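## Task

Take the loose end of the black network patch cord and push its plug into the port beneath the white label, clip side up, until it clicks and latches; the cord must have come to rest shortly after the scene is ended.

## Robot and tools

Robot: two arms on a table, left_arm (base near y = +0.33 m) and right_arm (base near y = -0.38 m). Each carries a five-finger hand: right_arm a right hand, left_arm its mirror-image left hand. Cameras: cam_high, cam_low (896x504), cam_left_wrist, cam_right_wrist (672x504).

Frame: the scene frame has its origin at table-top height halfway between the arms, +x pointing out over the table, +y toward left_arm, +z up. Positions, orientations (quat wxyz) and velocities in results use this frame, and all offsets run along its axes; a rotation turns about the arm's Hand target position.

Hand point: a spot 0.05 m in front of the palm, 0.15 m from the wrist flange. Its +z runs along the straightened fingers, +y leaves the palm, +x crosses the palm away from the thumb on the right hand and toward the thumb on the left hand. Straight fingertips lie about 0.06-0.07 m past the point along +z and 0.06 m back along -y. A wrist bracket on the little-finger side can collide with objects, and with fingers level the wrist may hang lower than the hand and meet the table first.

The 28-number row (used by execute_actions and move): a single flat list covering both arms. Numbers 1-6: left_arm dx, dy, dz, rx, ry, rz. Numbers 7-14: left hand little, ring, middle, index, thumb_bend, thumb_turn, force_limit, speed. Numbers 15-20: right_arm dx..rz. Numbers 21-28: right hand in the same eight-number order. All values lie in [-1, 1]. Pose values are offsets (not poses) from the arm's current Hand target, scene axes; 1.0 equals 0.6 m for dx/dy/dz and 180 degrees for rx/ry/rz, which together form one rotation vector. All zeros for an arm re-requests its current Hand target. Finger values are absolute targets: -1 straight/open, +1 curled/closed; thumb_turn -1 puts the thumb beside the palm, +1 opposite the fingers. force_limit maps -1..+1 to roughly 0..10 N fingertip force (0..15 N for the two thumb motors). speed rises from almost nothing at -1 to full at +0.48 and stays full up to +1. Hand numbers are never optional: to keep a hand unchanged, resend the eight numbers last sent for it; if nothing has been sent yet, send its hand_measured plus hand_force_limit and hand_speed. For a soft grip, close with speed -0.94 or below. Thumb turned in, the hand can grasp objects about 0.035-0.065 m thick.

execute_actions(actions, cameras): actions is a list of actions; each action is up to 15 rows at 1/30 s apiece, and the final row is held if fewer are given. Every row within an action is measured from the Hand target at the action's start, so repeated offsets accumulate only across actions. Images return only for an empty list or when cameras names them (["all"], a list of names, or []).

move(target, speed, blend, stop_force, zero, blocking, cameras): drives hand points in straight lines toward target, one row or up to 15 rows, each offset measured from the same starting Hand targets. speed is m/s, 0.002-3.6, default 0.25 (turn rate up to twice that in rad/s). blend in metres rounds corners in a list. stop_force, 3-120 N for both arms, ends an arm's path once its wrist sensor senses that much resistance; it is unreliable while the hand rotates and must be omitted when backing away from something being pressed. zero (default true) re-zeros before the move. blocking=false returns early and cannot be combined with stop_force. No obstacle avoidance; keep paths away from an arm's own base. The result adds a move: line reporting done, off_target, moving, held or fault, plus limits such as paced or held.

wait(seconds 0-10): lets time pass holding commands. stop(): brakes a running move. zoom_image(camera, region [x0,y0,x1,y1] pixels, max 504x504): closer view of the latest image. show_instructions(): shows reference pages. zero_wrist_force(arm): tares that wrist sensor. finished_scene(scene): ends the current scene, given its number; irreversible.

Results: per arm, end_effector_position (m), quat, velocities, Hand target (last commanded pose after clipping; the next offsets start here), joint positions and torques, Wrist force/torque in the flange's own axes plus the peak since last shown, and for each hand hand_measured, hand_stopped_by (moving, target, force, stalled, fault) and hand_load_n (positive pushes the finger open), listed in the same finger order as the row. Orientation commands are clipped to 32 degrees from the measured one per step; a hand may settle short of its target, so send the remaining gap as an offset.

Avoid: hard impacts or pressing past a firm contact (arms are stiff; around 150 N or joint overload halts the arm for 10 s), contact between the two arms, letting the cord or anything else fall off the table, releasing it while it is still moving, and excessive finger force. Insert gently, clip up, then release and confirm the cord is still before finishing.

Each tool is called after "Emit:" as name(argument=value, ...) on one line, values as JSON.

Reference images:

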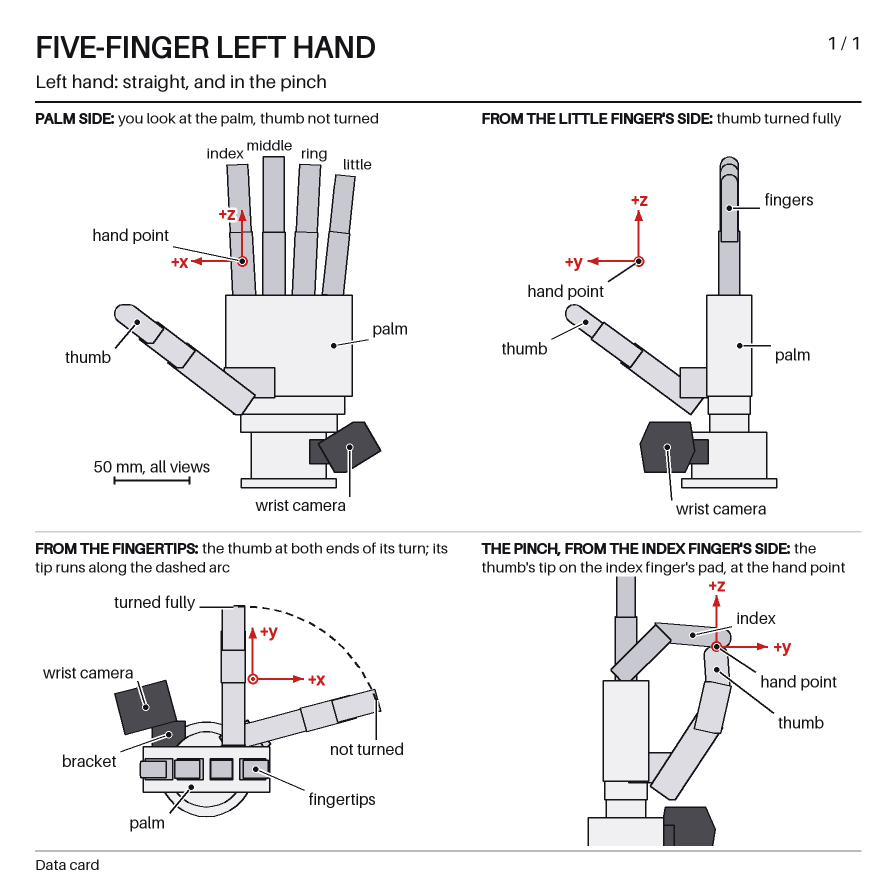

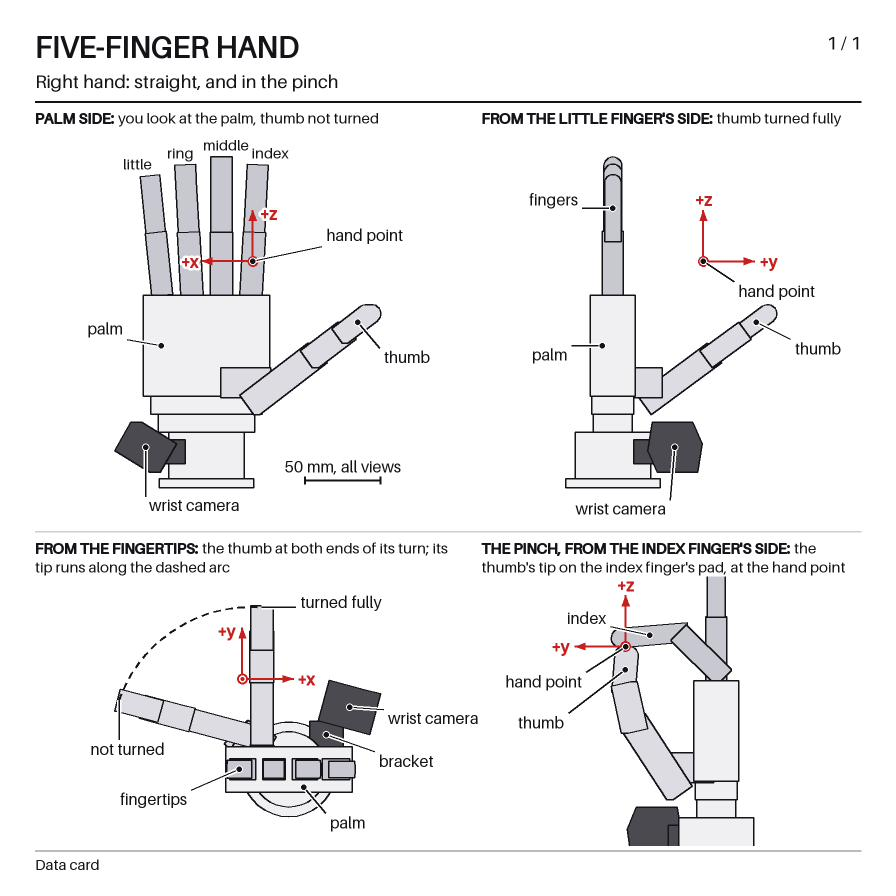

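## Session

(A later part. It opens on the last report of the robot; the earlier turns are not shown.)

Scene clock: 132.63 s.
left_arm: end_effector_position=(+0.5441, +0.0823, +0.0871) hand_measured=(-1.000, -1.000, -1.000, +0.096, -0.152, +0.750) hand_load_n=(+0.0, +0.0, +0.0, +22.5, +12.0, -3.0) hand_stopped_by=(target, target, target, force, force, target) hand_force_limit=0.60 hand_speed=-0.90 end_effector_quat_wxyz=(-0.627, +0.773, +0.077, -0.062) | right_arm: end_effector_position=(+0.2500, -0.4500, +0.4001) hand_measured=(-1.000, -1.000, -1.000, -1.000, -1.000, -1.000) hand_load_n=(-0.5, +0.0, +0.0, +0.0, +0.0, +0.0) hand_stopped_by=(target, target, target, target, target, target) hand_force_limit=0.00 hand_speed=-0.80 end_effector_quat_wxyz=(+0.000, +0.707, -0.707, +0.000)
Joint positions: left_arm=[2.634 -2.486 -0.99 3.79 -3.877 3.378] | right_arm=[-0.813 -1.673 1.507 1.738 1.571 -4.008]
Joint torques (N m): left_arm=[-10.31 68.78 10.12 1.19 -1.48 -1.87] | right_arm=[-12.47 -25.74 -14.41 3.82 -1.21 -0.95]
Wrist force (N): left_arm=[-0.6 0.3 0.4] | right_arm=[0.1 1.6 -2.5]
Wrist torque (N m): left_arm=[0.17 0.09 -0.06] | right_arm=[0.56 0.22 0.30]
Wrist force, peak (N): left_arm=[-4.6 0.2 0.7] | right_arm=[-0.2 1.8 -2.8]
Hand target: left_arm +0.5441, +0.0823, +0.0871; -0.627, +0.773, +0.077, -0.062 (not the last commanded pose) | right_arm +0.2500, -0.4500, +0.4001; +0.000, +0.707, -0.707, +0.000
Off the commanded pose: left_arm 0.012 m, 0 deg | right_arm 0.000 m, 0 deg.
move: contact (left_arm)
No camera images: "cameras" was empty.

Emit:
move(target=[-0.0055,0.0039,0.0023,0,0,0,-1,-1,-1,0.75,0.0,0.75,0.6,-0.9,0,0,0,0,0,0,-1,-1,-1,-1,-1,-1,0,-0.8], speed=0.02, cameras=[])

Emit:
move(target=[0.025,0.00294,0,0,0,0,-1,-1,-1,0.75,0.0,0.75,0.6,-0.9,0,0,0,0,0,0,-1,-1,-1,-1,-1,-1,0,-0.8], speed=0.007, stop_force=3, cameras=[])

Emit:
move(target=[-0.0052,0.00074,0,0,0,0,-1,-1,-1,0.75,0.0,0.75,0.6,-0.9,0,0,0,0,0,0,-1,-1,-1,-1,-1,-1,0,-0.8], speed=0.02, cameras=[])

Emit:
move(target=[0.025,0.00294,0,0,0,0,-1,-1,-1,0.75,0.0,0.75,0.6,-0.9,0,0,0,0,0,0,-1,-1,-1,-1,-1,-1,0,-0.8], speed=0.007, stop_force=3, cameras=["cam_left_wrist"])

Emit:
zoom_image(camera="cam_left_wrist", region=[318, 262, 354, 298])

Scene clock: 134.27 s.
left_arm: end_effector_position=(+0.5408, +0.0846, +0.0885) hand_measured=(-1.000, -1.000, -1.000, +0.096, -0.152, +0.750) hand_load_n=(+0.0, +0.0, +0.0, +23.0, +12.0, -2.0) hand_stopped_by=(target, target, target, force, force, target) hand_force_limit=0.60 hand_speed=-0.90 end_effector_quat_wxyz=(-0.627, +0.773, +0.077, -0.062) | right_arm: end_effector_position=(+0.2500, -0.4500, +0.4001) hand_measured=(-1.000, -1.000, -1.000, -1.000, -1.000, -1.000) hand_load_n=(+0.0, +0.0, +0.0, +0.0, +0.0, -0.5) hand_stopped_by=(target, target, target, target, target, target) hand_force_limit=0.00 hand_speed=-0.80 end_effector_quat_wxyz=(+0.000, +0.707, -0.707, +0.000)
Joint positions: left_arm=[2.634 -2.474 -1.009 3.798 -3.876 3.378] | right_arm=[-0.813 -1.673 1.507 1.738 1.571 -4.008]
Joint torques (N m): left_arm=[9.72 70.26 11.27 1.12 2.6 1.79] | right_arm=[-13.87 -26.63 -14.25 3.69 -1.11 -0.88]
Wrist force (N): left_arm=[-0.6 0.4 0.7] | right_arm=[-0.1 1.7 -2.3]
Wrist torque (N m): left_arm=[0.16 0.12 -0.07] | right_arm=[0.57 0.26 0.30]
Wrist force, peak (N): left_arm=[-1.0 0.6 0.7] | right_arm=[-0.1 1.7 -2.7]
Hand target: left_arm +0.5408, +0.0847, +0.0885; -0.627, +0.773, +0.077, -0.062 | right_arm +0.2500, -0.4500, +0.4001; +0.000, +0.707, -0.707, +0.000
Off the commanded pose: left_arm 0.000 m, 0 deg | right_arm 0.000 m, 0 deg.
move: done
No camera images: "cameras" was empty.

Scene clock: 136.00 s.
left_arm: end_effector_position=(+0.5437, +0.0850, +0.0885) hand_measured=(-1.000, -1.000, -1.000, +0.096, -0.152, +0.750) hand_load_n=(+0.0, +0.0, +0.0, +23.0, +11.5, -2.5) hand_stopped_by=(target, target, target, force, force, target) hand_force_limit=0.60 hand_speed=-0.90 end_effector_quat_wxyz=(-0.626, +0.773, +0.077, -0.062) | right_arm: end_effector_position=(+0.2500, -0.4500, +0.4001) hand_measured=(-1.000, -1.000, -1.000, -1.000, -1.000, -1.000) hand_load_n=(+0.0, +0.0, +0.0, +0.0, +0.0, +0.0) hand_stopped_by=(target, target, target, target, target, target) hand_force_limit=0.00 hand_speed=-0.80 end_effector_quat_wxyz=(+0.000, +0.707, -0.707, +0.000)
Joint positions: left_arm=[2.637 -2.48 -0.999 3.794 -3.874 3.379] | right_arm=[-0.813 -1.673 1.507 1.738 1.571 -4.008]
Joint torques (N m): left_arm=[-10.68 68.58 9.29 1.17 -1.5 -1.82] | right_arm=[-12.46 -24.96 -13.37 3.61 -1.42 -0.99]
Wrist force (N): left_arm=[-0.8 0.4 0.7] | right_arm=[0.0 1.8 -2.3]
Wrist torque (N m): left_arm=[0.14 0.12 -0.07] | right_arm=[0.57 0.24 0.30]
Wrist force, peak (N): left_arm=[-4.1 0.6 1.2] | right_arm=[0.1 2.0 -2.7]
Hand target: left_arm +0.5437, +0.0850, +0.0885; -0.626, +0.773, +0.077, -0.062 (not the last commanded pose) | right_arm +0.2500, -0.4500, +0.4001; +0.000, +0.707, -0.707, +0.000
Off the commanded pose: left_arm 0.012 m, 0 deg | right_arm 0.000 m, 0 deg.
move: contact (left_arm)
No camera images: "cameras" was empty.

Scene clock: 136.80 s.
left_arm: end_effector_position=(+0.5407, +0.0855, +0.0885) hand_measured=(-1.000, -1.000, -1.000, +0.096, -0.152, +0.750) hand_load_n=(+0.0, +0.0, +0.0, +23.0, +12.0, -2.5) hand_stopped_by=(target, target, target, force, force, target) hand_force_limit=0.60 hand_speed=-0.90 end_effector_quat_wxyz=(-0.627, +0.773, +0.077, -0.062) | right_arm: end_effector_position=(+0.2500, -0.4500, +0.4001) hand_measured=(-1.000, -1.000, -1.000, -1.000, -1.000, -1.000) hand_load_n=(+0.0, +0.0, +0.0, +0.0, +0.0, +0.0) hand_stopped_by=(target, target, target, target, target, target) hand_force_limit=0.00 hand_speed=-0.80 end_effector_quat_wxyz=(+0.000, +0.707, -0.707, +0.000)
Joint positions: left_arm=[2.635 -2.473 -1.012 3.8 -3.875 3.379] | right_arm=[-0.813 -1.673 1.507 1.738 1.571 -4.008]
Joint torques (N m): left_arm=[-10.94 69.81 10.27 1.37 -1.7 -2.27] | right_arm=[-12.6 -25.34 -14.53 3.8 -1.31 -0.76]
Wrist force (N): left_arm=[-0.4 0.4 0.7] | right_arm=[-0.1 1.7 -2.5]
Wrist torque (N m): left_arm=[0.17 0.11 0.07] | right_arm=[0.58 0.26 0.30]
Wrist force, peak (N): left_arm=[-0.6 0.6 0.9] | right_arm=[0.2 2.0 -2.5]
Hand target: left_arm +0.5406, +0.0855, +0.0885; -0.626, +0.773, +0.077, -0.062 | right_arm +0.2500, -0.4500, +0.4001; +0.000, +0.707, -0.707, +0.000
Off the commanded pose: left_arm 0.000 m, 0 deg | right_arm 0.000 m, 0 deg.
move: done
No camera images: "cameras" was empty.

Scene clock: 138.53 s.
left_arm: end_effector_position=(+0.5437, +0.0858, +0.0885) hand_measured=(-1.000, -1.000, -1.000, +0.096, -0.152, +0.750) hand_load_n=(+0.0, +0.0, -0.5, +23.0, +12.0, -2.5) hand_stopped_by=(target, target, target, force, force, target) hand_force_limit=0.60 hand_speed=-0.90 end_effector_quat_wxyz=(-0.626, +0.773, +0.077, -0.062) | right_arm: end_effector_position=(+0.2500, -0.4500, +0.4001) hand_measured=(-1.000, -1.000, -1.000, -1.000, -1.000, -1.000) hand_load_n=(+0.0, +0.0, +0.0, +0.0, +0.0, +0.0) hand_stopped_by=(target, target, target, target, target, target) hand_force_limit=0.00 hand_speed=-0.80 end_effector_quat_wxyz=(+0.000, +0.707, -0.707, +0.000)
Joint positions: left_arm=[2.638 -2.478 -1.002 3.796 -3.873 3.38] | right_arm=[-0.813 -1.673 1.507 1.738 1.571 -4.008]
Joint torques (N m): left_arm=[-9.87 69.09 9.6 1.22 -1.6 -2.02] | right_arm=[-12.5 -25.15 -13.86 3.62 -1.15 -0.92]
Wrist force (N): left_arm=[-0.7 0.2 0.7] | right_arm=[-0.1 1.6 -2.4]
Wrist torque (N m): left_arm=[0.14 0.13 -0.07] | right_arm=[0.56 0.25 0.30]
Wrist force, peak (N): left_arm=[-4.6 1.1 1.2] | right_arm=[0.0 1.9 -2.5]
Hand target: left_arm +0.5437, +0.0858, +0.0885; -0.626, +0.773, +0.077, -0.062 (not the last commanded pose) | right_arm +0.2500, -0.4500, +0.4001; +0.000, +0.707, -0.707, +0.000
Off the commanded pose: left_arm 0.012 m, 0 deg | right_arm 0.000 m, 0 deg.
move: contact (left_arm)
Images, in order (width x height): cam_left_wrist 672x504.

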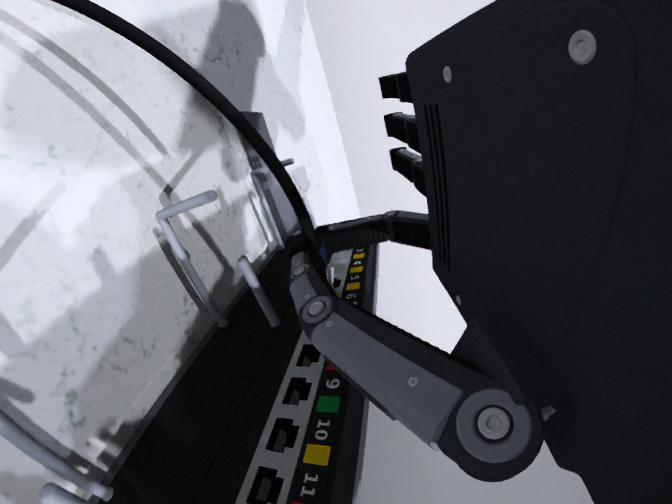

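Scaled by 14.000 from the camera's 672x504 image, which has a finer 960x720 frame.

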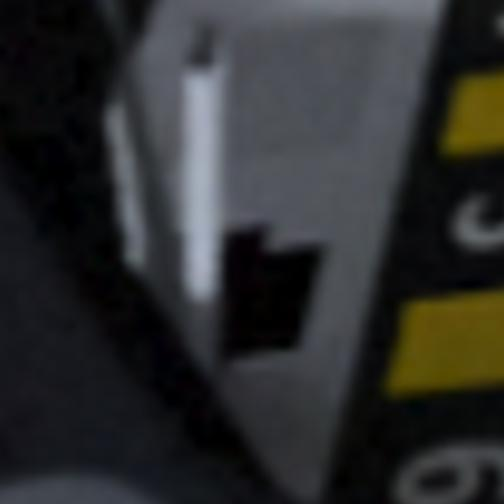

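Emit:
move(target=[-0.0043,-0.0064,0,0,0,0,-1,-1,-1,0.75,0.0,0.75,0.6,-0.9,0,0,0,0,0,0,-1,-1,-1,-1,-1,-1,0,-0.8], speed=0.02, cameras=[])

Emit:
move(target=[0.025,0.00294,0,0,0,0,-1,-1,-1,0.75,0.0,0.75,0.6,-0.9,0,0,0,0,0,0,-1,-1,-1,-1,-1,-1,0,-0.8], speed=0.007, stop_force=3, cameras=[])

Emit:
move(target=[-0.005,-0.00059,0.00117,0,0,0,-1,-1,-1,0.75,0.0,0.75,0.6,-0.9,0,0,0,0,0,0,-1,-1,-1,-1,-1,-1,0,-0.8], speed=0.02, cameras=[])

Emit:
move(target=[0.025,0.00294,0,0,0,0,-1,-1,-1,0.75,0.0,0.75,0.6,-0.9,0,0,0,0,0,0,-1,-1,-1,-1,-1,-1,0,-0.8], speed=0.007, stop_force=3, cameras=[])

Emit:
move(target=[-0.005,-0.00059,0.00117,0,0,0,-1,-1,-1,0.75,0.0,0.75,0.6,-0.9,0,0,0,0,0,0,-1,-1,-1,-1,-1,-1,0,-0.8], speed=0.02, cameras=[])

Emit:
move(target=[0.025,0.00294,0,0,0,0,-1,-1,-1,0.75,0.0,0.75,0.6,-0.9,0,0,0,0,0,0,-1,-1,-1,-1,-1,-1,0,-0.8], speed=0.007, stop_force=3, cameras=["cam_left_wrist"])

Emit:
zoom_image(camera="cam_left_wrist", region=[318, 262, 354, 298])

Scene clock: 140.27 s.
left_arm: end_effector_position=(+0.5413, +0.0822, +0.0885) hand_measured=(-1.000, -1.000, -1.000, +0.096, -0.152, +0.750) hand_load_n=(+0.0, +0.0, +0.0, +23.0, +11.5, -2.5) hand_stopped_by=(target, target, target, force, force, target) hand_force_limit=0.60 hand_speed=-0.90 end_effector_quat_wxyz=(-0.626, +0.773, +0.077, -0.062) end_effector_velocity=(-0.001, -0.003, +0.000) end_effector_angular_velocity=(-0.001, +0.000, -0.002) | right_arm: end_effector_position=(+0.2500, -0.4500, +0.4001) hand_measured=(-1.000, -1.000, -1.000, -1.000, -1.000, -1.000) hand_load_n=(+0.0, +0.0, +0.0, +0.0, +0.0, -0.5) hand_stopped_by=(target, target, target, target, target, target) hand_force_limit=0.00 hand_speed=-0.80 end_effector_quat_wxyz=(+0.000, +0.707, -0.707, +0.000)
Joint positions: left_arm=[2.632 -2.48 -0.999 3.792 -3.879 3.377] | right_arm=[-0.813 -1.673 1.507 1.738 1.571 -4.008]
Joint velocities: left_arm=[-0.005 -0.001 0.002 -0.001 -0.003 -0.001] | right_arm=[within noise]
Joint torques (N m): left_arm=[-12 49.09 27.19 -1.01 -1.66 -2.15] | right_arm=[-12.05 -25.38 -15.75 3.71 -1.36 -1]
Wrist force (N): left_arm=[-0.7 0.3 0.7] | right_arm=[-0.1 1.9 -2.3]
Wrist torque (N m): left_arm=[0.14 0.14 0.10] | right_arm=[0.60 0.27 0.30]
Wrist force, peak (N): left_arm=[-0.9 0.6 0.7] | right_arm=[0.2 2.2 -2.4]
Hand target: left_arm +0.5411, +0.0820, +0.0885; -0.626, +0.773, +0.077, -0.062 | right_arm +0.2500, -0.4500, +0.4001; +0.000, +0.707, -0.707, +0.000
Off the commanded pose: left_arm 0.000 m, 0 deg | right_arm 0.000 m, 0 deg.
move: done
No camera images: "cameras" was empty.

Scene clock: 141.90 s.
left_arm: end_effector_position=(+0.5434, +0.0822, +0.0885) hand_measured=(-1.000, -1.000, -1.000, +0.096, -0.152, +0.750) hand_load_n=(+0.0, +0.0, -0.5, +22.5, +11.5, -3.0) hand_stopped_by=(target, target, target, force, force, target) hand_force_limit=0.60 hand_speed=-0.90 end_effector_quat_wxyz=(-0.626, +0.773, +0.077, -0.062) | right_arm: end_effector_position=(+0.2500, -0.4500, +0.4001) hand_measured=(-1.000, -1.000, -1.000, -1.000, -1.000, -1.000) hand_load_n=(+0.0, +0.0, +0.0, +0.0, +0.0, +0.0) hand_stopped_by=(target, target, target, target, target, target) hand_force_limit=0.00 hand_speed=-0.80 end_effector_quat_wxyz=(+0.000, +0.707, -0.707, +0.000)
Joint positions: left_arm=[2.633 -2.484 -0.991 3.789 -3.877 3.378] | right_arm=[-0.813 -1.673 1.507 1.738 1.571 -4.008]
Joint torques (N m): left_arm=[-10.75 69.54 11.33 1.27 -1.45 -2.05] | right_arm=[-12.48 -25.64 -15.16 3.63 -1.25 -0.73]
Wrist force (N): left_arm=[-1.1 0.4 0.7] | right_arm=[-0.1 1.7 -2.2]
Wrist torque (N m): left_arm=[0.12 0.14 -0.04] | right_arm=[0.55 0.25 0.30]
Wrist force, peak (N): left_arm=[-4.7 1.1 0.6] | right_arm=[0.1 2.0 -2.5]
Hand target: left_arm +0.5433, +0.0822, +0.0885; -0.626, +0.773, +0.077, -0.062 (not the last commanded pose) | right_arm +0.2500, -0.4500, +0.4001; +0.000, +0.707, -0.707, +0.000
Off the commanded pose: left_arm 0.013 m, 0 deg | right_arm 0.000 m, 0 deg.
move: contact (left_arm)
No camera images: "cameras" was empty.

Scene clock: 142.67 s.
left_arm: end_effector_position=(+0.5404, +0.0819, +0.0892) hand_measured=(-1.000, -1.000, -1.000, +0.096, -0.152, +0.750) hand_load_n=(+0.0, +0.0, +0.0, +23.0, +12.0, -2.0) hand_stopped_by=(target, target, target, force, force, target) hand_force_limit=0.60 hand_speed=-0.90 end_effector_quat_wxyz=(-0.626, +0.773, +0.077, -0.062) | right_arm: end_effector_position=(+0.2500, -0.4500, +0.4001) hand_measured=(-1.000, -1.000, -1.000, -1.000, -1.000, -1.000) hand_load_n=(+0.0, +0.0, +0.0, +0.0, +0.0, +0.0) hand_stopped_by=(target, target, target, target, target, target) hand_force_limit=0.00 hand_speed=-0.80 end_effector_quat_wxyz=(+0.000, +0.707, -0.707, +0.000)
Joint positions: left_arm=[2.631 -2.478 -1 3.792 -3.879 3.377] | right_arm=[-0.813 -1.673 1.507 1.738 1.571 -4.008]
Joint torques (N m): left_arm=[-11.18 68.5 11.86 1.28 -1.66 -1.84] | right_arm=[-12.3 -24.65 -15.11 3.59 -1.57 -0.9]
Wrist force (N): left_arm=[-0.6 0.5 0.8] | right_arm=[0.2 1.9 -2.2]
Wrist torque (N m): left_arm=[0.16 0.13 0.10] | right_arm=[0.60 0.22 0.33]
Wrist force, peak (N): left_arm=[-1.0 0.4 0.6] | right_arm=[-0.3 2.0 -2.4]
Hand target: left_arm +0.5403, +0.0818, +0.0892; -0.626, +0.773, +0.077, -0.062 | right_arm +0.2500, -0.4500, +0.4001; +0.000, +0.707, -0.707, +0.000
Off the commanded pose: left_arm 0.000 m, 0 deg | right_arm 0.000 m, 0 deg.
move: done
No camera images: "cameras" was empty.

Scene clock: 144.43 s.
left_arm: end_effector_position=(+0.5433, +0.0822, +0.0892) hand_measured=(-1.000, -1.000, -1.000, +0.096, -0.152, +0.750) hand_load_n=(+0.0, +0.0, +0.0, +23.0, +11.5, -2.5) hand_stopped_by=(target, target, target, force, force, target) hand_force_limit=0.60 hand_speed=-0.90 end_effector_quat_wxyz=(-0.626, +0.773, +0.077, -0.062) | right_arm: end_effector_position=(+0.2500, -0.4500, +0.4001) hand_measured=(-1.000, -1.000, -1.000, -1.000, -1.000, -1.000) hand_load_n=(+0.0, +0.0, +0.0, +0.0, +0.0, +0.0) hand_stopped_by=(target, target, target, target, target, target) hand_force_limit=0.00 hand_speed=-0.80 end_effector_quat_wxyz=(+0.000, +0.707, -0.707, +0.000)
Joint positions: left_arm=[2.633 -2.483 -0.991 3.788 -3.877 3.378] | right_arm=[-0.813 -1.673 1.507 1.738 1.571 -4.008]
Joint torques (N m): left_arm=[-11.19 69.92 10.94 1.13 -1.62 -1.91] | right_arm=[-11.85 -25.56 -14.93 3.65 -1.35 -0.93]
Wrist force (N): left_arm=[-0.8 0.4 0.7] | right_arm=[0.0 2.0 -2.2]
Wrist torque (N m): left_arm=[0.17 0.14 -0.08] | right_arm=[0.61 0.24 0.31]
Wrist force, peak (N): left_arm=[-4.4 -0.6 0.4] | right_arm=[0.1 1.7 -2.7]
Hand target: left_arm +0.5433, +0.0822, +0.0892; -0.626, +0.773, +0.077, -0.062 (not the last commanded pose) | right_arm +0.2500, -0.4500, +0.4001; +0.000, +0.707, -0.707, +0.000
Off the commanded pose: left_arm 0.012 m, 0 deg | right_arm 0.000 m, 0 deg.
move: contact (left_arm)
No camera images: "cameras" was empty.

Scene clock: 145.20 s.
left_arm: end_effector_position=(+0.5404, +0.0818, +0.0899) hand_measured=(-1.000, -1.000, -1.000, +0.096, -0.152, +0.750) hand_load_n=(+0.0, +0.0, +0.0, +23.0, +11.5, -2.5) hand_stopped_by=(target, target, target, force, force, target) hand_force_limit=0.60 hand_speed=-0.90 end_effector_quat_wxyz=(-0.626, +0.773, +0.077, -0.062) | right_arm: end_effector_position=(+0.2500, -0.4500, +0.4001) hand_measured=(-1.000, -1.000, -1.000, -1.000, -1.000, -1.000) hand_load_n=(+0.0, +0.0, +0.0, +0.0, +0.0, +0.0) hand_stopped_by=(target, target, target, target, target, target) hand_force_limit=0.00 hand_speed=-0.80 end_effector_quat_wxyz=(+0.000, +0.707, -0.707, +0.000)
Joint positions: left_arm=[2.631 -2.477 -1 3.79 -3.879 3.377] | right_arm=[-0.813 -1.673 1.507 1.738 1.571 -4.008]
Joint torques (N m): left_arm=[-10.55 69.53 9.79 1.31 -1.35 -1.92] | right_arm=[-11.43 -25.31 -15.85 3.62 -1.29 -0.88]
Wrist force (N): left_arm=[-0.6 0.2 0.7] | right_arm=[0.0 1.7 -2.5]
Wrist torque (N m): left_arm=[0.15 0.14 0.10] | right_arm=[0.58 0.24 0.30]
Wrist force, peak (N): left_arm=[-0.8 0.5 0.8] | right_arm=[-0.1 2.2 -2.4]
Hand target: left_arm +0.5403, +0.0818, +0.0899; -0.626, +0.773, +0.077, -0.062 | right_arm +0.2500, -0.4500, +0.4001; +0.000, +0.707, -0.707, +0.000
Off the commanded pose: left_arm 0.000 m, 0 deg | right_arm 0.000 m, 0 deg.
move: done
No camera images: "cameras" was empty.

Scene clock: 146.93 s.
left_arm: end_effector_position=(+0.5433, +0.0822, +0.0899) hand_measured=(-1.000, -1.000, -1.000, +0.096, -0.152, +0.750) hand_load_n=(+0.0, +0.0, +0.0, +22.5, +11.5, -2.5) hand_stopped_by=(target, target, target, force, force, target) hand_force_limit=0.60 hand_speed=-0.90 end_effector_quat_wxyz=(-0.626, +0.773, +0.077, -0.062) | right_arm: end_effector_position=(+0.2500, -0.4500, +0.4001) hand_measured=(-1.000, -1.000, -1.000, -1.000, -1.000, -1.000) hand_load_n=(+0.0, -0.5, +0.0, +0.0, +0.0, +0.0) hand_stopped_by=(target, target, target, target, target, target) hand_force_limit=0.00 hand_speed=-0.80 end_effector_quat_wxyz=(+0.000, +0.707, -0.707, +0.000)
Joint positions: left_arm=[2.633 -2.482 -0.99 3.787 -3.877 3.378] | right_arm=[-0.813 -1.673 1.507 1.738 1.571 -4.008]
Joint torques (N m): left_arm=[-10.5 68.98 11.01 1.35 -1.4 -1.97] | right_arm=[-13.05 -25.48 -14.71 3.63 -1.31 -0.73]
Wrist force (N): left_arm=[-1.0 0.1 0.5] | right_arm=[0.1 1.9 -2.4]
Wrist torque (N m): left_arm=[0.14 0.14 -0.08] | right_arm=[0.61 0.23 0.31]
Wrist force, peak (N): left_arm=[-4.6 0.7 0.7] | right_arm=[0.2 2.2 -2.5]
Hand target: left_arm +0.5433, +0.0822, +0.0899; -0.626, +0.773, +0.077, -0.062 (not the last commanded pose) | right_arm +0.2500, -0.4500, +0.4001; +0.000, +0.707, -0.707, +0.000
Off the commanded pose: left_arm 0.012 m, 0 deg | right_arm 0.000 m, 0 deg.
move: contact (left_arm)
Images, in order (width x height): cam_left_wrist 672x504.

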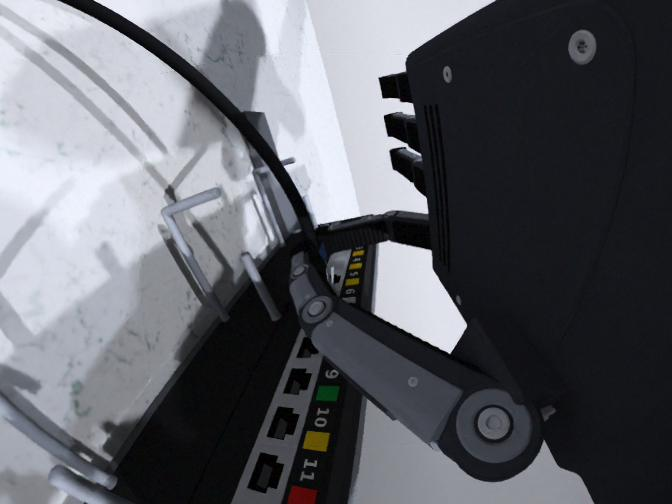

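Scaled by 14.000 from the camera's 672x504 image, which has a finer 960x720 frame.

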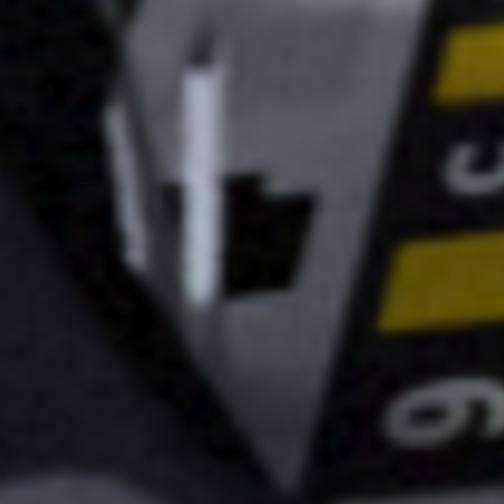

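Emit:
move(target=[-0.0048,-0.00192,-0.0006,0,0,0,-1,-1,-1,0.75,0.0,0.75,0.6,-0.9,0,0,0,0,0,0,-1,-1,-1,-1,-1,-1,0,-0.8], speed=0.02, cameras=[])

Emit:
move(target=[0.025,0.00294,0,0,0,0,-1,-1,-1,0.75,0.0,0.75,0.6,-0.9,0,0,0,0,0,0,-1,-1,-1,-1,-1,-1,0,-0.8], speed=0.007, stop_force=3, cameras=[])

Emit:
move(target=[-0.0048,-0.00192,0,0,0,0,-1,-1,-1,0.75,0.0,0.75,0.6,-0.9,0,0,0,0,0,0,-1,-1,-1,-1,-1,-1,0,-0.8], speed=0.02, cameras=[])

Emit:
move(target=[0.025,0.00294,0,0,0,0,-1,-1,-1,0.75,0.0,0.75,0.6,-0.9,0,0,0,0,0,0,-1,-1,-1,-1,-1,-1,0,-0.8], speed=0.007, stop_force=3, cameras=[])

Emit:
move(target=[-0.0048,-0.00192,0,0,0,0,-1,-1,-1,0.75,0.0,0.75,0.6,-0.9,0,0,0,0,0,0,-1,-1,-1,-1,-1,-1,0,-0.8], speed=0.02, cameras=[])

Emit:
move(target=[0.025,0.00294,0,0,0,0,-1,-1,-1,0.75,0.0,0.75,0.6,-0.9,0,0,0,0,0,0,-1,-1,-1,-1,-1,-1,0,-0.8], speed=0.007, stop_force=3, cameras=["cam_left_wrist"])

Emit:
zoom_image(camera="cam_left_wrist", region=[318, 262, 354, 298])

Scene clock: 149.20 s.
left_arm: end_effector_position=(+0.5406, +0.0811, +0.0896) hand_measured=(-1.000, -1.000, -1.000, +0.096, -0.152, +0.750) hand_load_n=(+0.0, +0.0, +0.0, +22.5, +11.5, -2.5) hand_stopped_by=(target, target, target, force, force, target) hand_force_limit=0.60 hand_speed=-0.90 end_effector_quat_wxyz=(-0.626, +0.773, +0.077, -0.062) | right_arm: end_effector_position=(+0.2500, -0.4500, +0.4001) hand_measured=(-1.000, -1.000, -1.000, -1.000, -1.000, -1.000) hand_load_n=(+0.0, -0.5, +0.0, +0.0, +0.0, +0.0) hand_stopped_by=(target, target, target, target, target, target) hand_force_limit=0.00 hand_speed=-0.80 end_effector_quat_wxyz=(+0.000, +0.707, -0.707, +0.000)
Joint positions: left_arm=[2.63 -2.479 -0.997 3.789 -3.88 3.377] | right_arm=[-0.813 -1.673 1.507 1.738 1.571 -4.008]
Joint torques (N m): left_arm=[-10.94 69.34 9.69 1.17 -1.53 -1.88] | right_arm=[-12.33 -25.17 -15.12 3.77 -1.27 -0.46]
Wrist force (N): left_arm=[-0.6 0.4 0.8] | right_arm=[0.0 1.6 -2.5]
Wrist torque (N m): left_arm=[0.17 0.14 0.09] | right_arm=[0.56 0.24 0.30]
Wrist force, peak (N): left_arm=[-1.2 0.5 0.8] | right_arm=[0.1 1.8 -2.6]
Hand target: left_arm +0.5404, +0.0810, +0.0896; -0.626, +0.773, +0.077, -0.062 | right_arm +0.2500, -0.4500, +0.4001; +0.000, +0.707, -0.707, +0.000
Off the commanded pose: left_arm 0.000 m, 0 deg | right_arm 0.000 m, 0 deg.
move: done
No camera images: "cameras" was empty.

Scene clock: 150.93 s.
left_arm: end_effector_position=(+0.5435, +0.0814, +0.0896) hand_measured=(-1.000, -1.000, -1.000, +0.096, -0.152, +0.750) hand_load_n=(+0.0, +0.0, +0.0, +22.5, +11.5, -3.0) hand_stopped_by=(target, target, target, force, force, target) hand_force_limit=0.60 hand_speed=-0.90 end_effector_quat_wxyz=(-0.626, +0.773, +0.077, -0.062) | right_arm: end_effector_position=(+0.2500, -0.4500, +0.4001) hand_measured=(-1.000, -1.000, -1.000, -1.000, -1.000, -1.000) hand_load_n=(+0.0, +0.0, +0.0, +0.0, +0.0, +0.0) hand_stopped_by=(target, target, target, target, target, target) hand_force_limit=0.00 hand_speed=-0.80 end_effector_quat_wxyz=(+0.000, +0.707, -0.707, +0.000)
Joint positions: left_arm=[2.632 -2.484 -0.987 3.785 -3.878 3.378] | right_arm=[-0.813 -1.673 1.507 1.738 1.571 -4.008]
Joint torques (N m): left_arm=[-10.29 70.36 10.27 1.18 -1.37 -2.11] | right_arm=[-12.43 -24.84 -15.74 3.55 -1.11 -0.67]
Wrist force (N): left_arm=[-1.3 0.1 0.4] | right_arm=[0.1 1.9 -2.2]
Wrist torque (N m): left_arm=[0.15 0.14 -0.07] | right_arm=[0.59 0.22 0.31]
Wrist force, peak (N): left_arm=[-5.1 1.1 0.8] | right_arm=[0.3 2.0 -2.4]
Hand target: left_arm +0.5435, +0.0814, +0.0896; -0.626, +0.773, +0.077, -0.062 (not the last commanded pose) | right_arm +0.2500, -0.4500, +0.4001; +0.000, +0.707, -0.707, +0.000
Off the commanded pose: left_arm 0.012 m, 0 deg | right_arm 0.000 m, 0 deg.
move: contact (left_arm)
No camera images: "cameras" was empty.

Scene clock: 151.63 s.
left_arm: end_effector_position=(+0.5408, +0.0803, +0.0896) hand_measured=(-1.000, -1.000, -1.000, +0.096, -0.152, +0.750) hand_load_n=(+0.0, -0.5, +0.0, +23.0, +11.5, -2.5) hand_stopped_by=(target, target, target, force, force, target) hand_force_limit=0.60 hand_speed=-0.90 end_effector_quat_wxyz=(-0.626, +0.773, +0.077, -0.062) | right_arm: end_effector_position=(+0.2500, -0.4500, +0.4001) hand_measured=(-1.000, -1.000, -1.000, -1.000, -1.000, -1.000) hand_load_n=(+0.0, +0.0, +0.0, +0.0, +0.0, +0.0) hand_stopped_by=(target, target, target, target, target, target) hand_force_limit=0.00 hand_speed=-0.80 end_effector_quat_wxyz=(+0.000, +0.707, -0.707, +0.000)
Joint positions: left_arm=[2.629 -2.481 -0.993 3.787 -3.881 3.376] | right_arm=[-0.813 -1.673 1.507 1.738 1.571 -4.008]
Joint torques (N m): left_arm=[-12.37 67.78 8.57 1.13 -2.05 -2.06] | right_arm=[-12.81 -25.22 -16 3.53 -1.23 -0.45]
Wrist force (N): left_arm=[-0.7 0.5 0.9] | right_arm=[0.1 1.9 -2.3]
Wrist torque (N m): left_arm=[0.15 0.14 0.10] | right_arm=[0.59 0.24 0.31]
Wrist force, peak (N): left_arm=[-1.4 0.8 0.6] | right_arm=[-0.1 2.1 -2.5]
Hand target: left_arm +0.5406, +0.0802, +0.0896; -0.626, +0.773, +0.077, -0.062 | right_arm +0.2500, -0.4500, +0.4001; +0.000, +0.707, -0.707, +0.000
Off the commanded pose: left_arm 0.000 m, 0 deg | right_arm 0.000 m, 0 deg.
move: done
No camera images: "cameras" was empty.

Scene clock: 153.33 s.
left_arm: end_effector_position=(+0.5435, +0.0805, +0.0896) hand_measured=(-1.000, -1.000, -1.000, +0.096, -0.152, +0.750) hand_load_n=(+0.0, +0.0, +0.0, +22.5, +11.5, -3.0) hand_stopped_by=(target, target, target, force, force, target) hand_force_limit=0.60 hand_speed=-0.90 end_effector_quat_wxyz=(-0.626, +0.773, +0.077, -0.062) | right_arm: end_effector_position=(+0.2500, -0.4500, +0.4001) hand_measured=(-1.000, -1.000, -1.000, -1.000, -1.000, -1.000) hand_load_n=(+0.0, +0.0, +0.0, +0.0, +0.0, +0.0) hand_stopped_by=(target, target, target, target, target, target) hand_force_limit=0.00 hand_speed=-0.80 end_effector_quat_wxyz=(+0.000, +0.707, -0.707, +0.000)
Joint positions: left_arm=[2.631 -2.486 -0.984 3.784 -3.879 3.377] | right_arm=[-0.813 -1.673 1.507 1.738 1.571 -4.008]
Joint torques (N m): left_arm=[-10.19 69.72 10.12 1.31 -1.4 -2.02] | right_arm=[-12.03 -26.41 -15.65 3.44 -1.17 -0.72]
Wrist force (N): left_arm=[-1.3 0.3 0.6] | right_arm=[0.1 1.2 -2.4]
Wrist torque (N m): left_arm=[0.14 0.14 -0.08] | right_arm=[0.50 0.23 0.29]
Wrist force, peak (N): left_arm=[-4.2 0.9 1.1] | right_arm=[0.3 1.9 -2.7]
Hand target: left_arm +0.5435, +0.0805, +0.0896; -0.626, +0.773, +0.077, -0.062 (not the last commanded pose) | right_arm +0.2500, -0.4500, +0.4001; +0.000, +0.707, -0.707, +0.000
Off the commanded pose: left_arm 0.012 m, 0 deg | right_arm 0.000 m, 0 deg.
move: contact (left_arm)
No camera images: "cameras" was empty.

Scene clock: 154.03 s.
left_arm: end_effector_position=(+0.5408, +0.0795, +0.0896) hand_measured=(-1.000, -1.000, -1.000, +0.096, -0.152, +0.750) hand_load_n=(+0.0, +0.0, +0.0, +23.0, +11.5, -2.5) hand_stopped_by=(target, target, target, force, force, target) hand_force_limit=0.60 hand_speed=-0.90 end_effector_quat_wxyz=(-0.626, +0.773, +0.077, -0.062) | right_arm: end_effector_position=(+0.2500, -0.4500, +0.4001) hand_measured=(-1.000, -1.000, -1.000, -1.000, -1.000, -1.000) hand_load_n=(+0.0, +0.0, +0.0, +0.0, +0.0, +0.0) hand_stopped_by=(target, target, target, target, target, target) hand_force_limit=0.00 hand_speed=-0.80 end_effector_quat_wxyz=(+0.000, +0.707, -0.707, +0.000)
Joint positions: left_arm=[2.628 -2.482 -0.99 3.786 -3.882 3.376] | right_arm=[-0.813 -1.673 1.507 1.738 1.571 -4.008]
Joint torques (N m): left_arm=[-9.17 71.11 9.52 1.36 -1.63 -1.85] | right_arm=[-12.07 -24.48 -16.03 3.52 -1.46 -0.48]
Wrist force (N): left_arm=[-0.6 0.6 0.8] | right_arm=[0.2 1.9 -2.1]
Wrist torque (N m): left_arm=[0.18 0.13 0.09] | right_arm=[0.58 0.21 0.32]
Wrist force, peak (N): left_arm=[-1.3 0.6 0.9] | right_arm=[0.0 2.0 -2.5]
Hand target: left_arm +0.5407, +0.0794, +0.0896; -0.626, +0.773, +0.077, -0.062 | right_arm +0.2500, -0.4500, +0.4001; +0.000, +0.707, -0.707, +0.000
Off the commanded pose: left_arm 0.000 m, 0 deg | right_arm 0.000 m, 0 deg.
move: done
No camera images: "cameras" was empty.

Scene clock: 155.70 s.
left_arm: end_effector_position=(+0.5435, +0.0797, +0.0896) hand_measured=(-1.000, -1.000, -1.000, +0.096, -0.152, +0.750) hand_load_n=(+0.0, +0.0, +0.0, +23.0, +11.5, -3.5) hand_stopped_by=(target, target, target, force, force, target) hand_force_limit=0.60 hand_speed=-0.90 end_effector_quat_wxyz=(-0.626, +0.773, +0.077, -0.062) | right_arm: end_effector_position=(+0.2500, -0.4500, +0.4001) hand_measured=(-1.000, -1.000, -1.000, -1.000, -1.000, -1.000) hand_load_n=(+0.0, +0.0, +0.0, +0.0, +0.0, +0.0) hand_stopped_by=(target, target, target, target, target, target) hand_force_limit=0.00 hand_speed=-0.80 end_effector_quat_wxyz=(+0.000, +0.707, -0.707, +0.000)
Joint positions: left_arm=[2.63 -2.487 -0.981 3.782 -3.88 3.377] | right_arm=[-0.813 -1.673 1.507 1.738 1.571 -4.008]
Joint torques (N m): left_arm=[-10.59 70.22 10.95 1.21 -1.43 -2.03] | right_arm=[-12.9 -24.7 -15.34 3.48 -1.42 -0.76]
Wrist force (N): left_arm=[-1.1 0.1 0.6] | right_arm=[0.1 1.6 -2.3]
Wrist torque (N m): left_arm=[0.15 0.14 -0.07] | right_arm=[0.56 0.24 0.30]
Wrist force, peak (N): left_arm=[-4.0 0.8 1.8] | right_arm=[-0.2 2.0 -2.6]
Hand target: left_arm +0.5435, +0.0797, +0.0896; -0.626, +0.773, +0.077, -0.062 (not the last commanded pose) | right_arm +0.2500, -0.4500, +0.4001; +0.000, +0.707, -0.707, +0.000
Off the commanded pose: left_arm 0.012 m, 0 deg | right_arm 0.000 m, 0 deg.
move: contact (left_arm)
Images, in order (width x height): cam_left_wrist 672x504.

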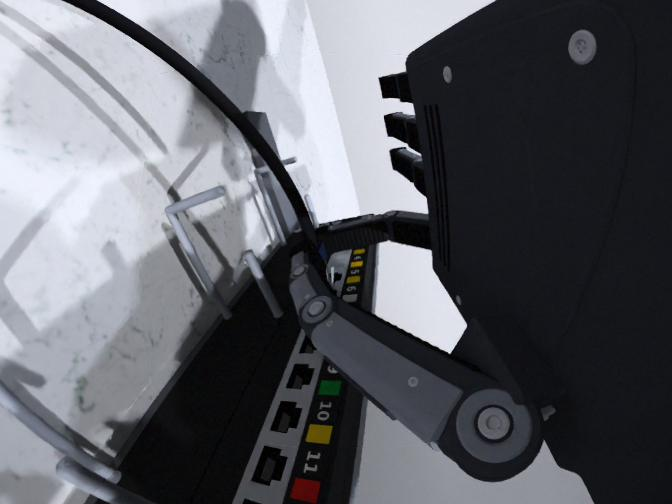

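Scaled by 14.000 from the camera's 672x504 image, which has a finer 960x720 frame.

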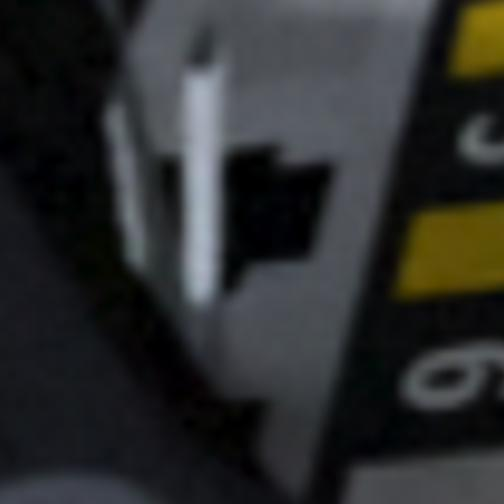

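Emit:
move(target=[-0.006,0.0074,-0.003,0,0,0,-1,-1,-1,0.75,0.0,0.75,0.6,-0.9,0,0,0,0,0,0,-1,-1,-1,-1,-1,-1,0,-0.8], speed=0.03, cameras=[])

Emit:
move(target=[0.025,0.00294,0,0,0,0,-1,-1,-1,0.75,0.0,0.75,0.6,-0.9,0,0,0,0,0,0,-1,-1,-1,-1,-1,-1,0,-0.8], speed=0.007, stop_force=3, cameras=[])

Emit:
move(target=[-0.004,-0.00047,-0.00117,0,0,0,-1,-1,-1,0.75,0.0,0.75,0.6,-0.9,0,0,0,0,0,0,-1,-1,-1,-1,-1,-1,0,-0.8], speed=0.02, cameras=[])

Emit:
move(target=[0.025,0.00294,0,0,0,0,-1,-1,-1,0.75,0.0,0.75,0.6,-0.9,0,0,0,0,0,0,-1,-1,-1,-1,-1,-1,0,-0.8], speed=0.007, stop_force=3, cameras=[])

Emit:
move(target=[-0.004,-0.00047,-0.00117,0,0,0,-1,-1,-1,0.75,0.0,0.75,0.6,-0.9,0,0,0,0,0,0,-1,-1,-1,-1,-1,-1,0,-0.8], speed=0.02, cameras=[])

Emit:
move(target=[0.025,0.00294,0,0,0,0,-1,-1,-1,0.75,0.0,0.75,0.6,-0.9,0,0,0,0,0,0,-1,-1,-1,-1,-1,-1,0,-0.8], speed=0.007, stop_force=3, cameras=["cam_left_wrist"])

Scene clock: 157.17 s.
left_arm: end_effector_position=(+0.5399, +0.0841, +0.0878) hand_measured=(-1.000, -1.000, -1.000, +0.096, -0.152, +0.750) hand_load_n=(+0.0, +0.0, +0.0, +23.0, +11.5, -2.5) hand_stopped_by=(target, target, target, force, force, target) hand_force_limit=0.60 hand_speed=-0.90 end_effector_quat_wxyz=(-0.626, +0.773, +0.077, -0.062) | right_arm: end_effector_position=(+0.2500, -0.4500, +0.4001) hand_measured=(-1.000, -1.000, -1.000, -1.000, -1.000, -1.000) hand_load_n=(+0.0, +0.0, +0.0, +0.0, -0.5, +0.0) hand_stopped_by=(target, target, target, target, target, target) hand_force_limit=0.00 hand_speed=-0.80 end_effector_quat_wxyz=(+0.000, +0.707, -0.707, +0.000)
Joint positions: left_arm=[2.633 -2.474 -1.012 3.8 -3.877 3.378] | right_arm=[-0.813 -1.673 1.507 1.738 1.571 -4.008]
Joint torques (N m): left_arm=[9.58 67.75 11.68 1.22 2.71 1.97] | right_arm=[-12.59 -25 -15.89 3.49 -1.26 -0.56]
Wrist force (N): left_arm=[-0.5 0.5 0.6] | right_arm=[-0.1 1.9 -2.6]
Wrist torque (N m): left_arm=[0.17 0.11 -0.07] | right_arm=[0.61 0.27 0.30]
Wrist force, peak (N): left_arm=[-1.5 0.7 0.8] | right_arm=[-0.1 1.9 -2.6]
Hand target: left_arm +0.5399, +0.0841, +0.0878; -0.626, +0.773, +0.077, -0.062 | right_arm +0.2500, -0.4500, +0.4001; +0.000, +0.707, -0.707, +0.000
Off the commanded pose: left_arm 0.000 m, 0 deg | right_arm 0.000 m, 0 deg.
move: done
No camera images: "cameras" was empty.

Scene clock: 159.00 s.
left_arm: end_effector_position=(+0.5437, +0.0846, +0.0878) hand_measured=(-1.000, -1.000, -1.000, +0.096, -0.152, +0.750) hand_load_n=(+0.0, +0.0, +0.0, +23.0, +12.0, -2.5) hand_stopped_by=(target, target, target, force, force, target) hand_force_limit=0.60 hand_speed=-0.90 end_effector_quat_wxyz=(-0.626, +0.773, +0.077, -0.062) | right_arm: end_effector_position=(+0.2500, -0.4500, +0.4001) hand_measured=(-1.000, -1.000, -1.000, -1.000, -1.000, -1.000) hand_load_n=(+0.0, +0.0, +0.5, +0.0, -0.5, +0.0) hand_stopped_by=(target, target, target, target, target, target) hand_force_limit=0.00 hand_speed=-0.80 end_effector_quat_wxyz=(+0.000, +0.707, -0.707, +0.000)
Joint positions: left_arm=[2.636 -2.481 -0.999 3.795 -3.874 3.38] | right_arm=[-0.813 -1.673 1.507 1.738 1.571 -4.008]
Joint torques (N m): left_arm=[-11.57 68.54 9.96 0.94 -1.44 -1.89] | right_arm=[-12.47 -24.74 -15.28 3.3 -1.28 -0.31]
Wrist force (N): left_arm=[-0.7 0.4 0.7] | right_arm=[0.2 2.0 -2.0]
Wrist torque (N m): left_arm=[0.14 0.12 -0.07] | right_arm=[0.59 0.20 0.32]
Wrist force, peak (N): left_arm=[-4.4 1.0 1.2] | right_arm=[0.1 1.8 -2.7]
Hand target: left_arm +0.5437, +0.0846, +0.0878; -0.626, +0.773, +0.077, -0.062 (not the last commanded pose) | right_arm +0.2500, -0.4500, +0.4001; +0.000, +0.707, -0.707, +0.000
Off the commanded pose: left_arm 0.011 m, 0 deg | right_arm 0.000 m, 0 deg.
move: contact (left_arm)
No camera images: "cameras" was empty.

Scene clock: 159.73 s.
left_arm: end_effector_position=(+0.5414, +0.0843, +0.0871) hand_measured=(-1.000, -1.000, -1.000, +0.096, -0.152, +0.750) hand_load_n=(+0.0, +0.0, +0.0, +23.0, +12.0, -2.5) hand_stopped_by=(target, target, target, force, force, target) hand_force_limit=0.60 hand_speed=-0.90 end_effector_quat_wxyz=(-0.626, +0.773, +0.077, -0.062) | right_arm: end_effector_position=(+0.2500, -0.4500, +0.4001) hand_measured=(-1.000, -1.000, -1.000, -1.000, -1.000, -1.000) hand_load_n=(+0.0, +0.0, +0.0, +0.0, +0.0, +0.0) hand_stopped_by=(target, target, target, target, target, target) hand_force_limit=0.00 hand_speed=-0.80 end_effector_quat_wxyz=(+0.000, +0.707, -0.707, +0.000)
Joint positions: left_arm=[2.634 -2.477 -1.008 3.8 -3.876 3.379] | right_arm=[-0.813 -1.673 1.507 1.738 1.571 -4.008]
Joint torques (N m): left_arm=[-10.63 69.75 10.4 1.35 -1.45 -1.88] | right_arm=[-11.45 -25.39 -15.59 3.53 -1.27 -0.62]
Wrist force (N): left_arm=[-0.6 0.5 0.8] | right_arm=[-0.1 1.8 -2.3]
Wrist torque (N m): left_arm=[0.17 0.12 0.10] | right_arm=[0.58 0.26 0.30]
Wrist force, peak (N): left_arm=[-0.7 0.5 0.9] | right_arm=[0.2 2.1 -2.5]
Hand target: left_arm +0.5413, +0.0843, +0.0871; -0.626, +0.773, +0.077, -0.062 | right_arm +0.2500, -0.4500, +0.4001; +0.000, +0.707, -0.707, +0.000
Off the commanded pose: left_arm 0.000 m, 0 deg | right_arm 0.000 m, 0 deg.
move: done
No camera images: "cameras" was empty.

Scene clock: 161.43 s.
left_arm: end_effector_position=(+0.5440, +0.0846, +0.0871) hand_measured=(-1.000, -1.000, -1.000, +0.096, -0.152, +0.750) hand_load_n=(+0.0, +0.0, +0.0, +23.0, +12.0, -2.5) hand_stopped_by=(target, target, target, force, force, target) hand_force_limit=0.60 hand_speed=-0.90 end_effector_quat_wxyz=(-0.626, +0.773, +0.077, -0.062) | right_arm: end_effector_position=(+0.2500, -0.4500, +0.4001) hand_measured=(-1.000, -1.000, -1.000, -1.000, -1.000, -1.000) hand_load_n=(+0.0, +0.0, -0.5, +0.0, +0.0, +0.0) hand_stopped_by=(target, target, target, target, target, target) hand_force_limit=0.00 hand_speed=-0.80 end_effector_quat_wxyz=(+0.000, +0.707, -0.707, +0.000)
Joint positions: left_arm=[2.636 -2.482 -0.999 3.796 -3.874 3.38] | right_arm=[-0.813 -1.673 1.507 1.738 1.571 -4.008]
Joint torques (N m): left_arm=[-10.85 69.76 10.32 1.23 -1.46 -1.98] | right_arm=[-12.42 -25.59 -16.67 3.76 -1.15 -0.4]
Wrist force (N): left_arm=[-0.9 0.4 0.6] | right_arm=[0.0 1.6 -2.0]
Wrist torque (N m): left_arm=[0.16 0.14 -0.08] | right_arm=[0.53 0.23 0.30]
Wrist force, peak (N): left_arm=[-4.5 0.5 1.1] | right_arm=[-0.2 1.8 -2.6]
Hand target: left_arm +0.5440, +0.0846, +0.0871; -0.626, +0.773, +0.077, -0.062 (not the last commanded pose) | right_arm +0.2500, -0.4500, +0.4001; +0.000, +0.707, -0.707, +0.000
Off the commanded pose: left_arm 0.012 m, 0 deg | right_arm 0.000 m, 0 deg.
move: contact (left_arm)
No camera images: "cameras" was empty.

Scene clock: 162.17 s.
left_arm: end_effector_position=(+0.5417, +0.0843, +0.0864) hand_measured=(-1.000, -1.000, -1.000, +0.096, -0.152, +0.750) hand_load_n=(+0.0, +0.0, +0.0, +22.5, +12.0, -2.5) hand_stopped_by=(target, target, target, force, force, target) hand_force_limit=0.60 hand_speed=-0.90 end_effector_quat_wxyz=(-0.626, +0.773, +0.077, -0.062) | right_arm: end_effector_position=(+0.2500, -0.4500, +0.4001) hand_measured=(-1.000, -1.000, -1.000, -1.000, -1.000, -1.000) hand_load_n=(+0.0, +0.0, +0.0, +0.0, +0.0, +0.0) hand_stopped_by=(target, target, target, target, target, target) hand_force_limit=0.00 hand_speed=-0.80 end_effector_quat_wxyz=(+0.000, +0.707, -0.707, +0.000)
Joint positions: left_arm=[2.635 -2.478 -1.007 3.801 -3.876 3.379] | right_arm=[-0.813 -1.673 1.507 1.738 1.571 -4.008]
Joint torques (N m): left_arm=[-10.56 69.64 10.44 1.27 -1.71 -2.12] | right_arm=[-11.09 -25.08 -15.93 3.58 -1.13 -0.62]
Wrist force (N): left_arm=[-0.7 0.4 0.8] | right_arm=[-0.1 1.8 -2.3]
Wrist torque (N m): left_arm=[0.17 0.15 0.09] | right_arm=[0.58 0.25 0.29]
Wrist force, peak (N): left_arm=[-0.9 0.7 0.7] | right_arm=[-0.1 2.1 -2.3]
Hand target: left_arm +0.5416, +0.0843, +0.0864; -0.626, +0.773, +0.077, -0.062 | right_arm +0.2500, -0.4500, +0.4001; +0.000, +0.707, -0.707, +0.000
Off the commanded pose: left_arm 0.000 m, 0 deg | right_arm 0.000 m, 0 deg.
move: done
No camera images: "cameras" was empty.

Scene clock: 163.83 s.
left_arm: end_effector_position=(+0.5440, +0.0846, +0.0864) hand_measured=(-1.000, -1.000, -1.000, +0.096, -0.152, +0.750) hand_load_n=(+0.0, +0.0, +0.0, +22.5, +12.0, -3.0) hand_stopped_by=(target, target, target, force, force, target) hand_force_limit=0.60 hand_speed=-0.90 end_effector_quat_wxyz=(-0.626, +0.773, +0.077, -0.062) | right_arm: end_effector_position=(+0.2500, -0.4500, +0.4001) hand_measured=(-1.000, -1.000, -1.000, -1.000, -1.000, -1.000) hand_load_n=(+0.0, +0.0, +0.0, +0.5, +0.0, +0.0) hand_stopped_by=(target, target, target, target, target, target) hand_force_limit=0.00 hand_speed=-0.80 end_effector_quat_wxyz=(+0.000, +0.707, -0.707, +0.000)
Joint positions: left_arm=[2.636 -2.482 -1 3.798 -3.874 3.38] | right_arm=[-0.813 -1.673 1.507 1.738 1.571 -4.008]
Joint torques (N m): left_arm=[-10.51 68.98 10.72 1.38 -1.47 -1.92] | right_arm=[-11.53 -23.94 -15.39 3.63 -1.34 -0.52]
Wrist force (N): left_arm=[-0.9 0.4 0.8] | right_arm=[0.1 1.5 -2.3]
Wrist torque (N m): left_arm=[0.13 0.14 -0.07] | right_arm=[0.53 0.23 0.30]
Wrist force, peak (N): left_arm=[-4.7 1.0 1.3] | right_arm=[0.1 2.0 -2.6]
Hand target: left_arm +0.5440, +0.0846, +0.0864; -0.626, +0.773, +0.077, -0.062 (not the last commanded pose) | right_arm +0.2500, -0.4500, +0.4001; +0.000, +0.707, -0.707, +0.000
Off the commanded pose: left_arm 0.013 m, 0 deg | right_arm 0.000 m, 0 deg.
move: contact (left_arm)
Images, in order (width x height): cam_left_wrist 672x504.

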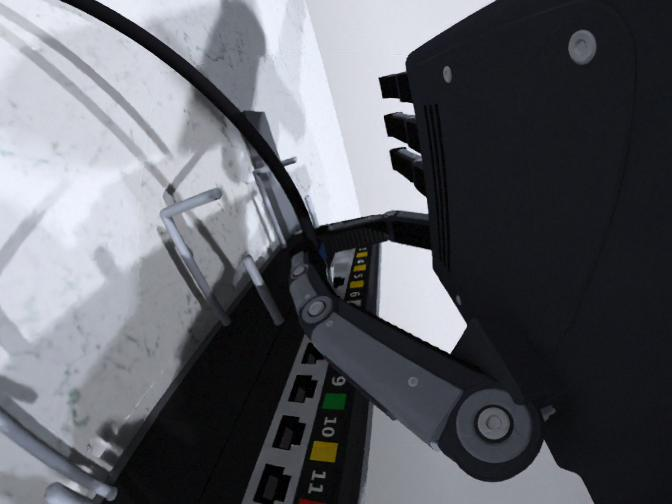

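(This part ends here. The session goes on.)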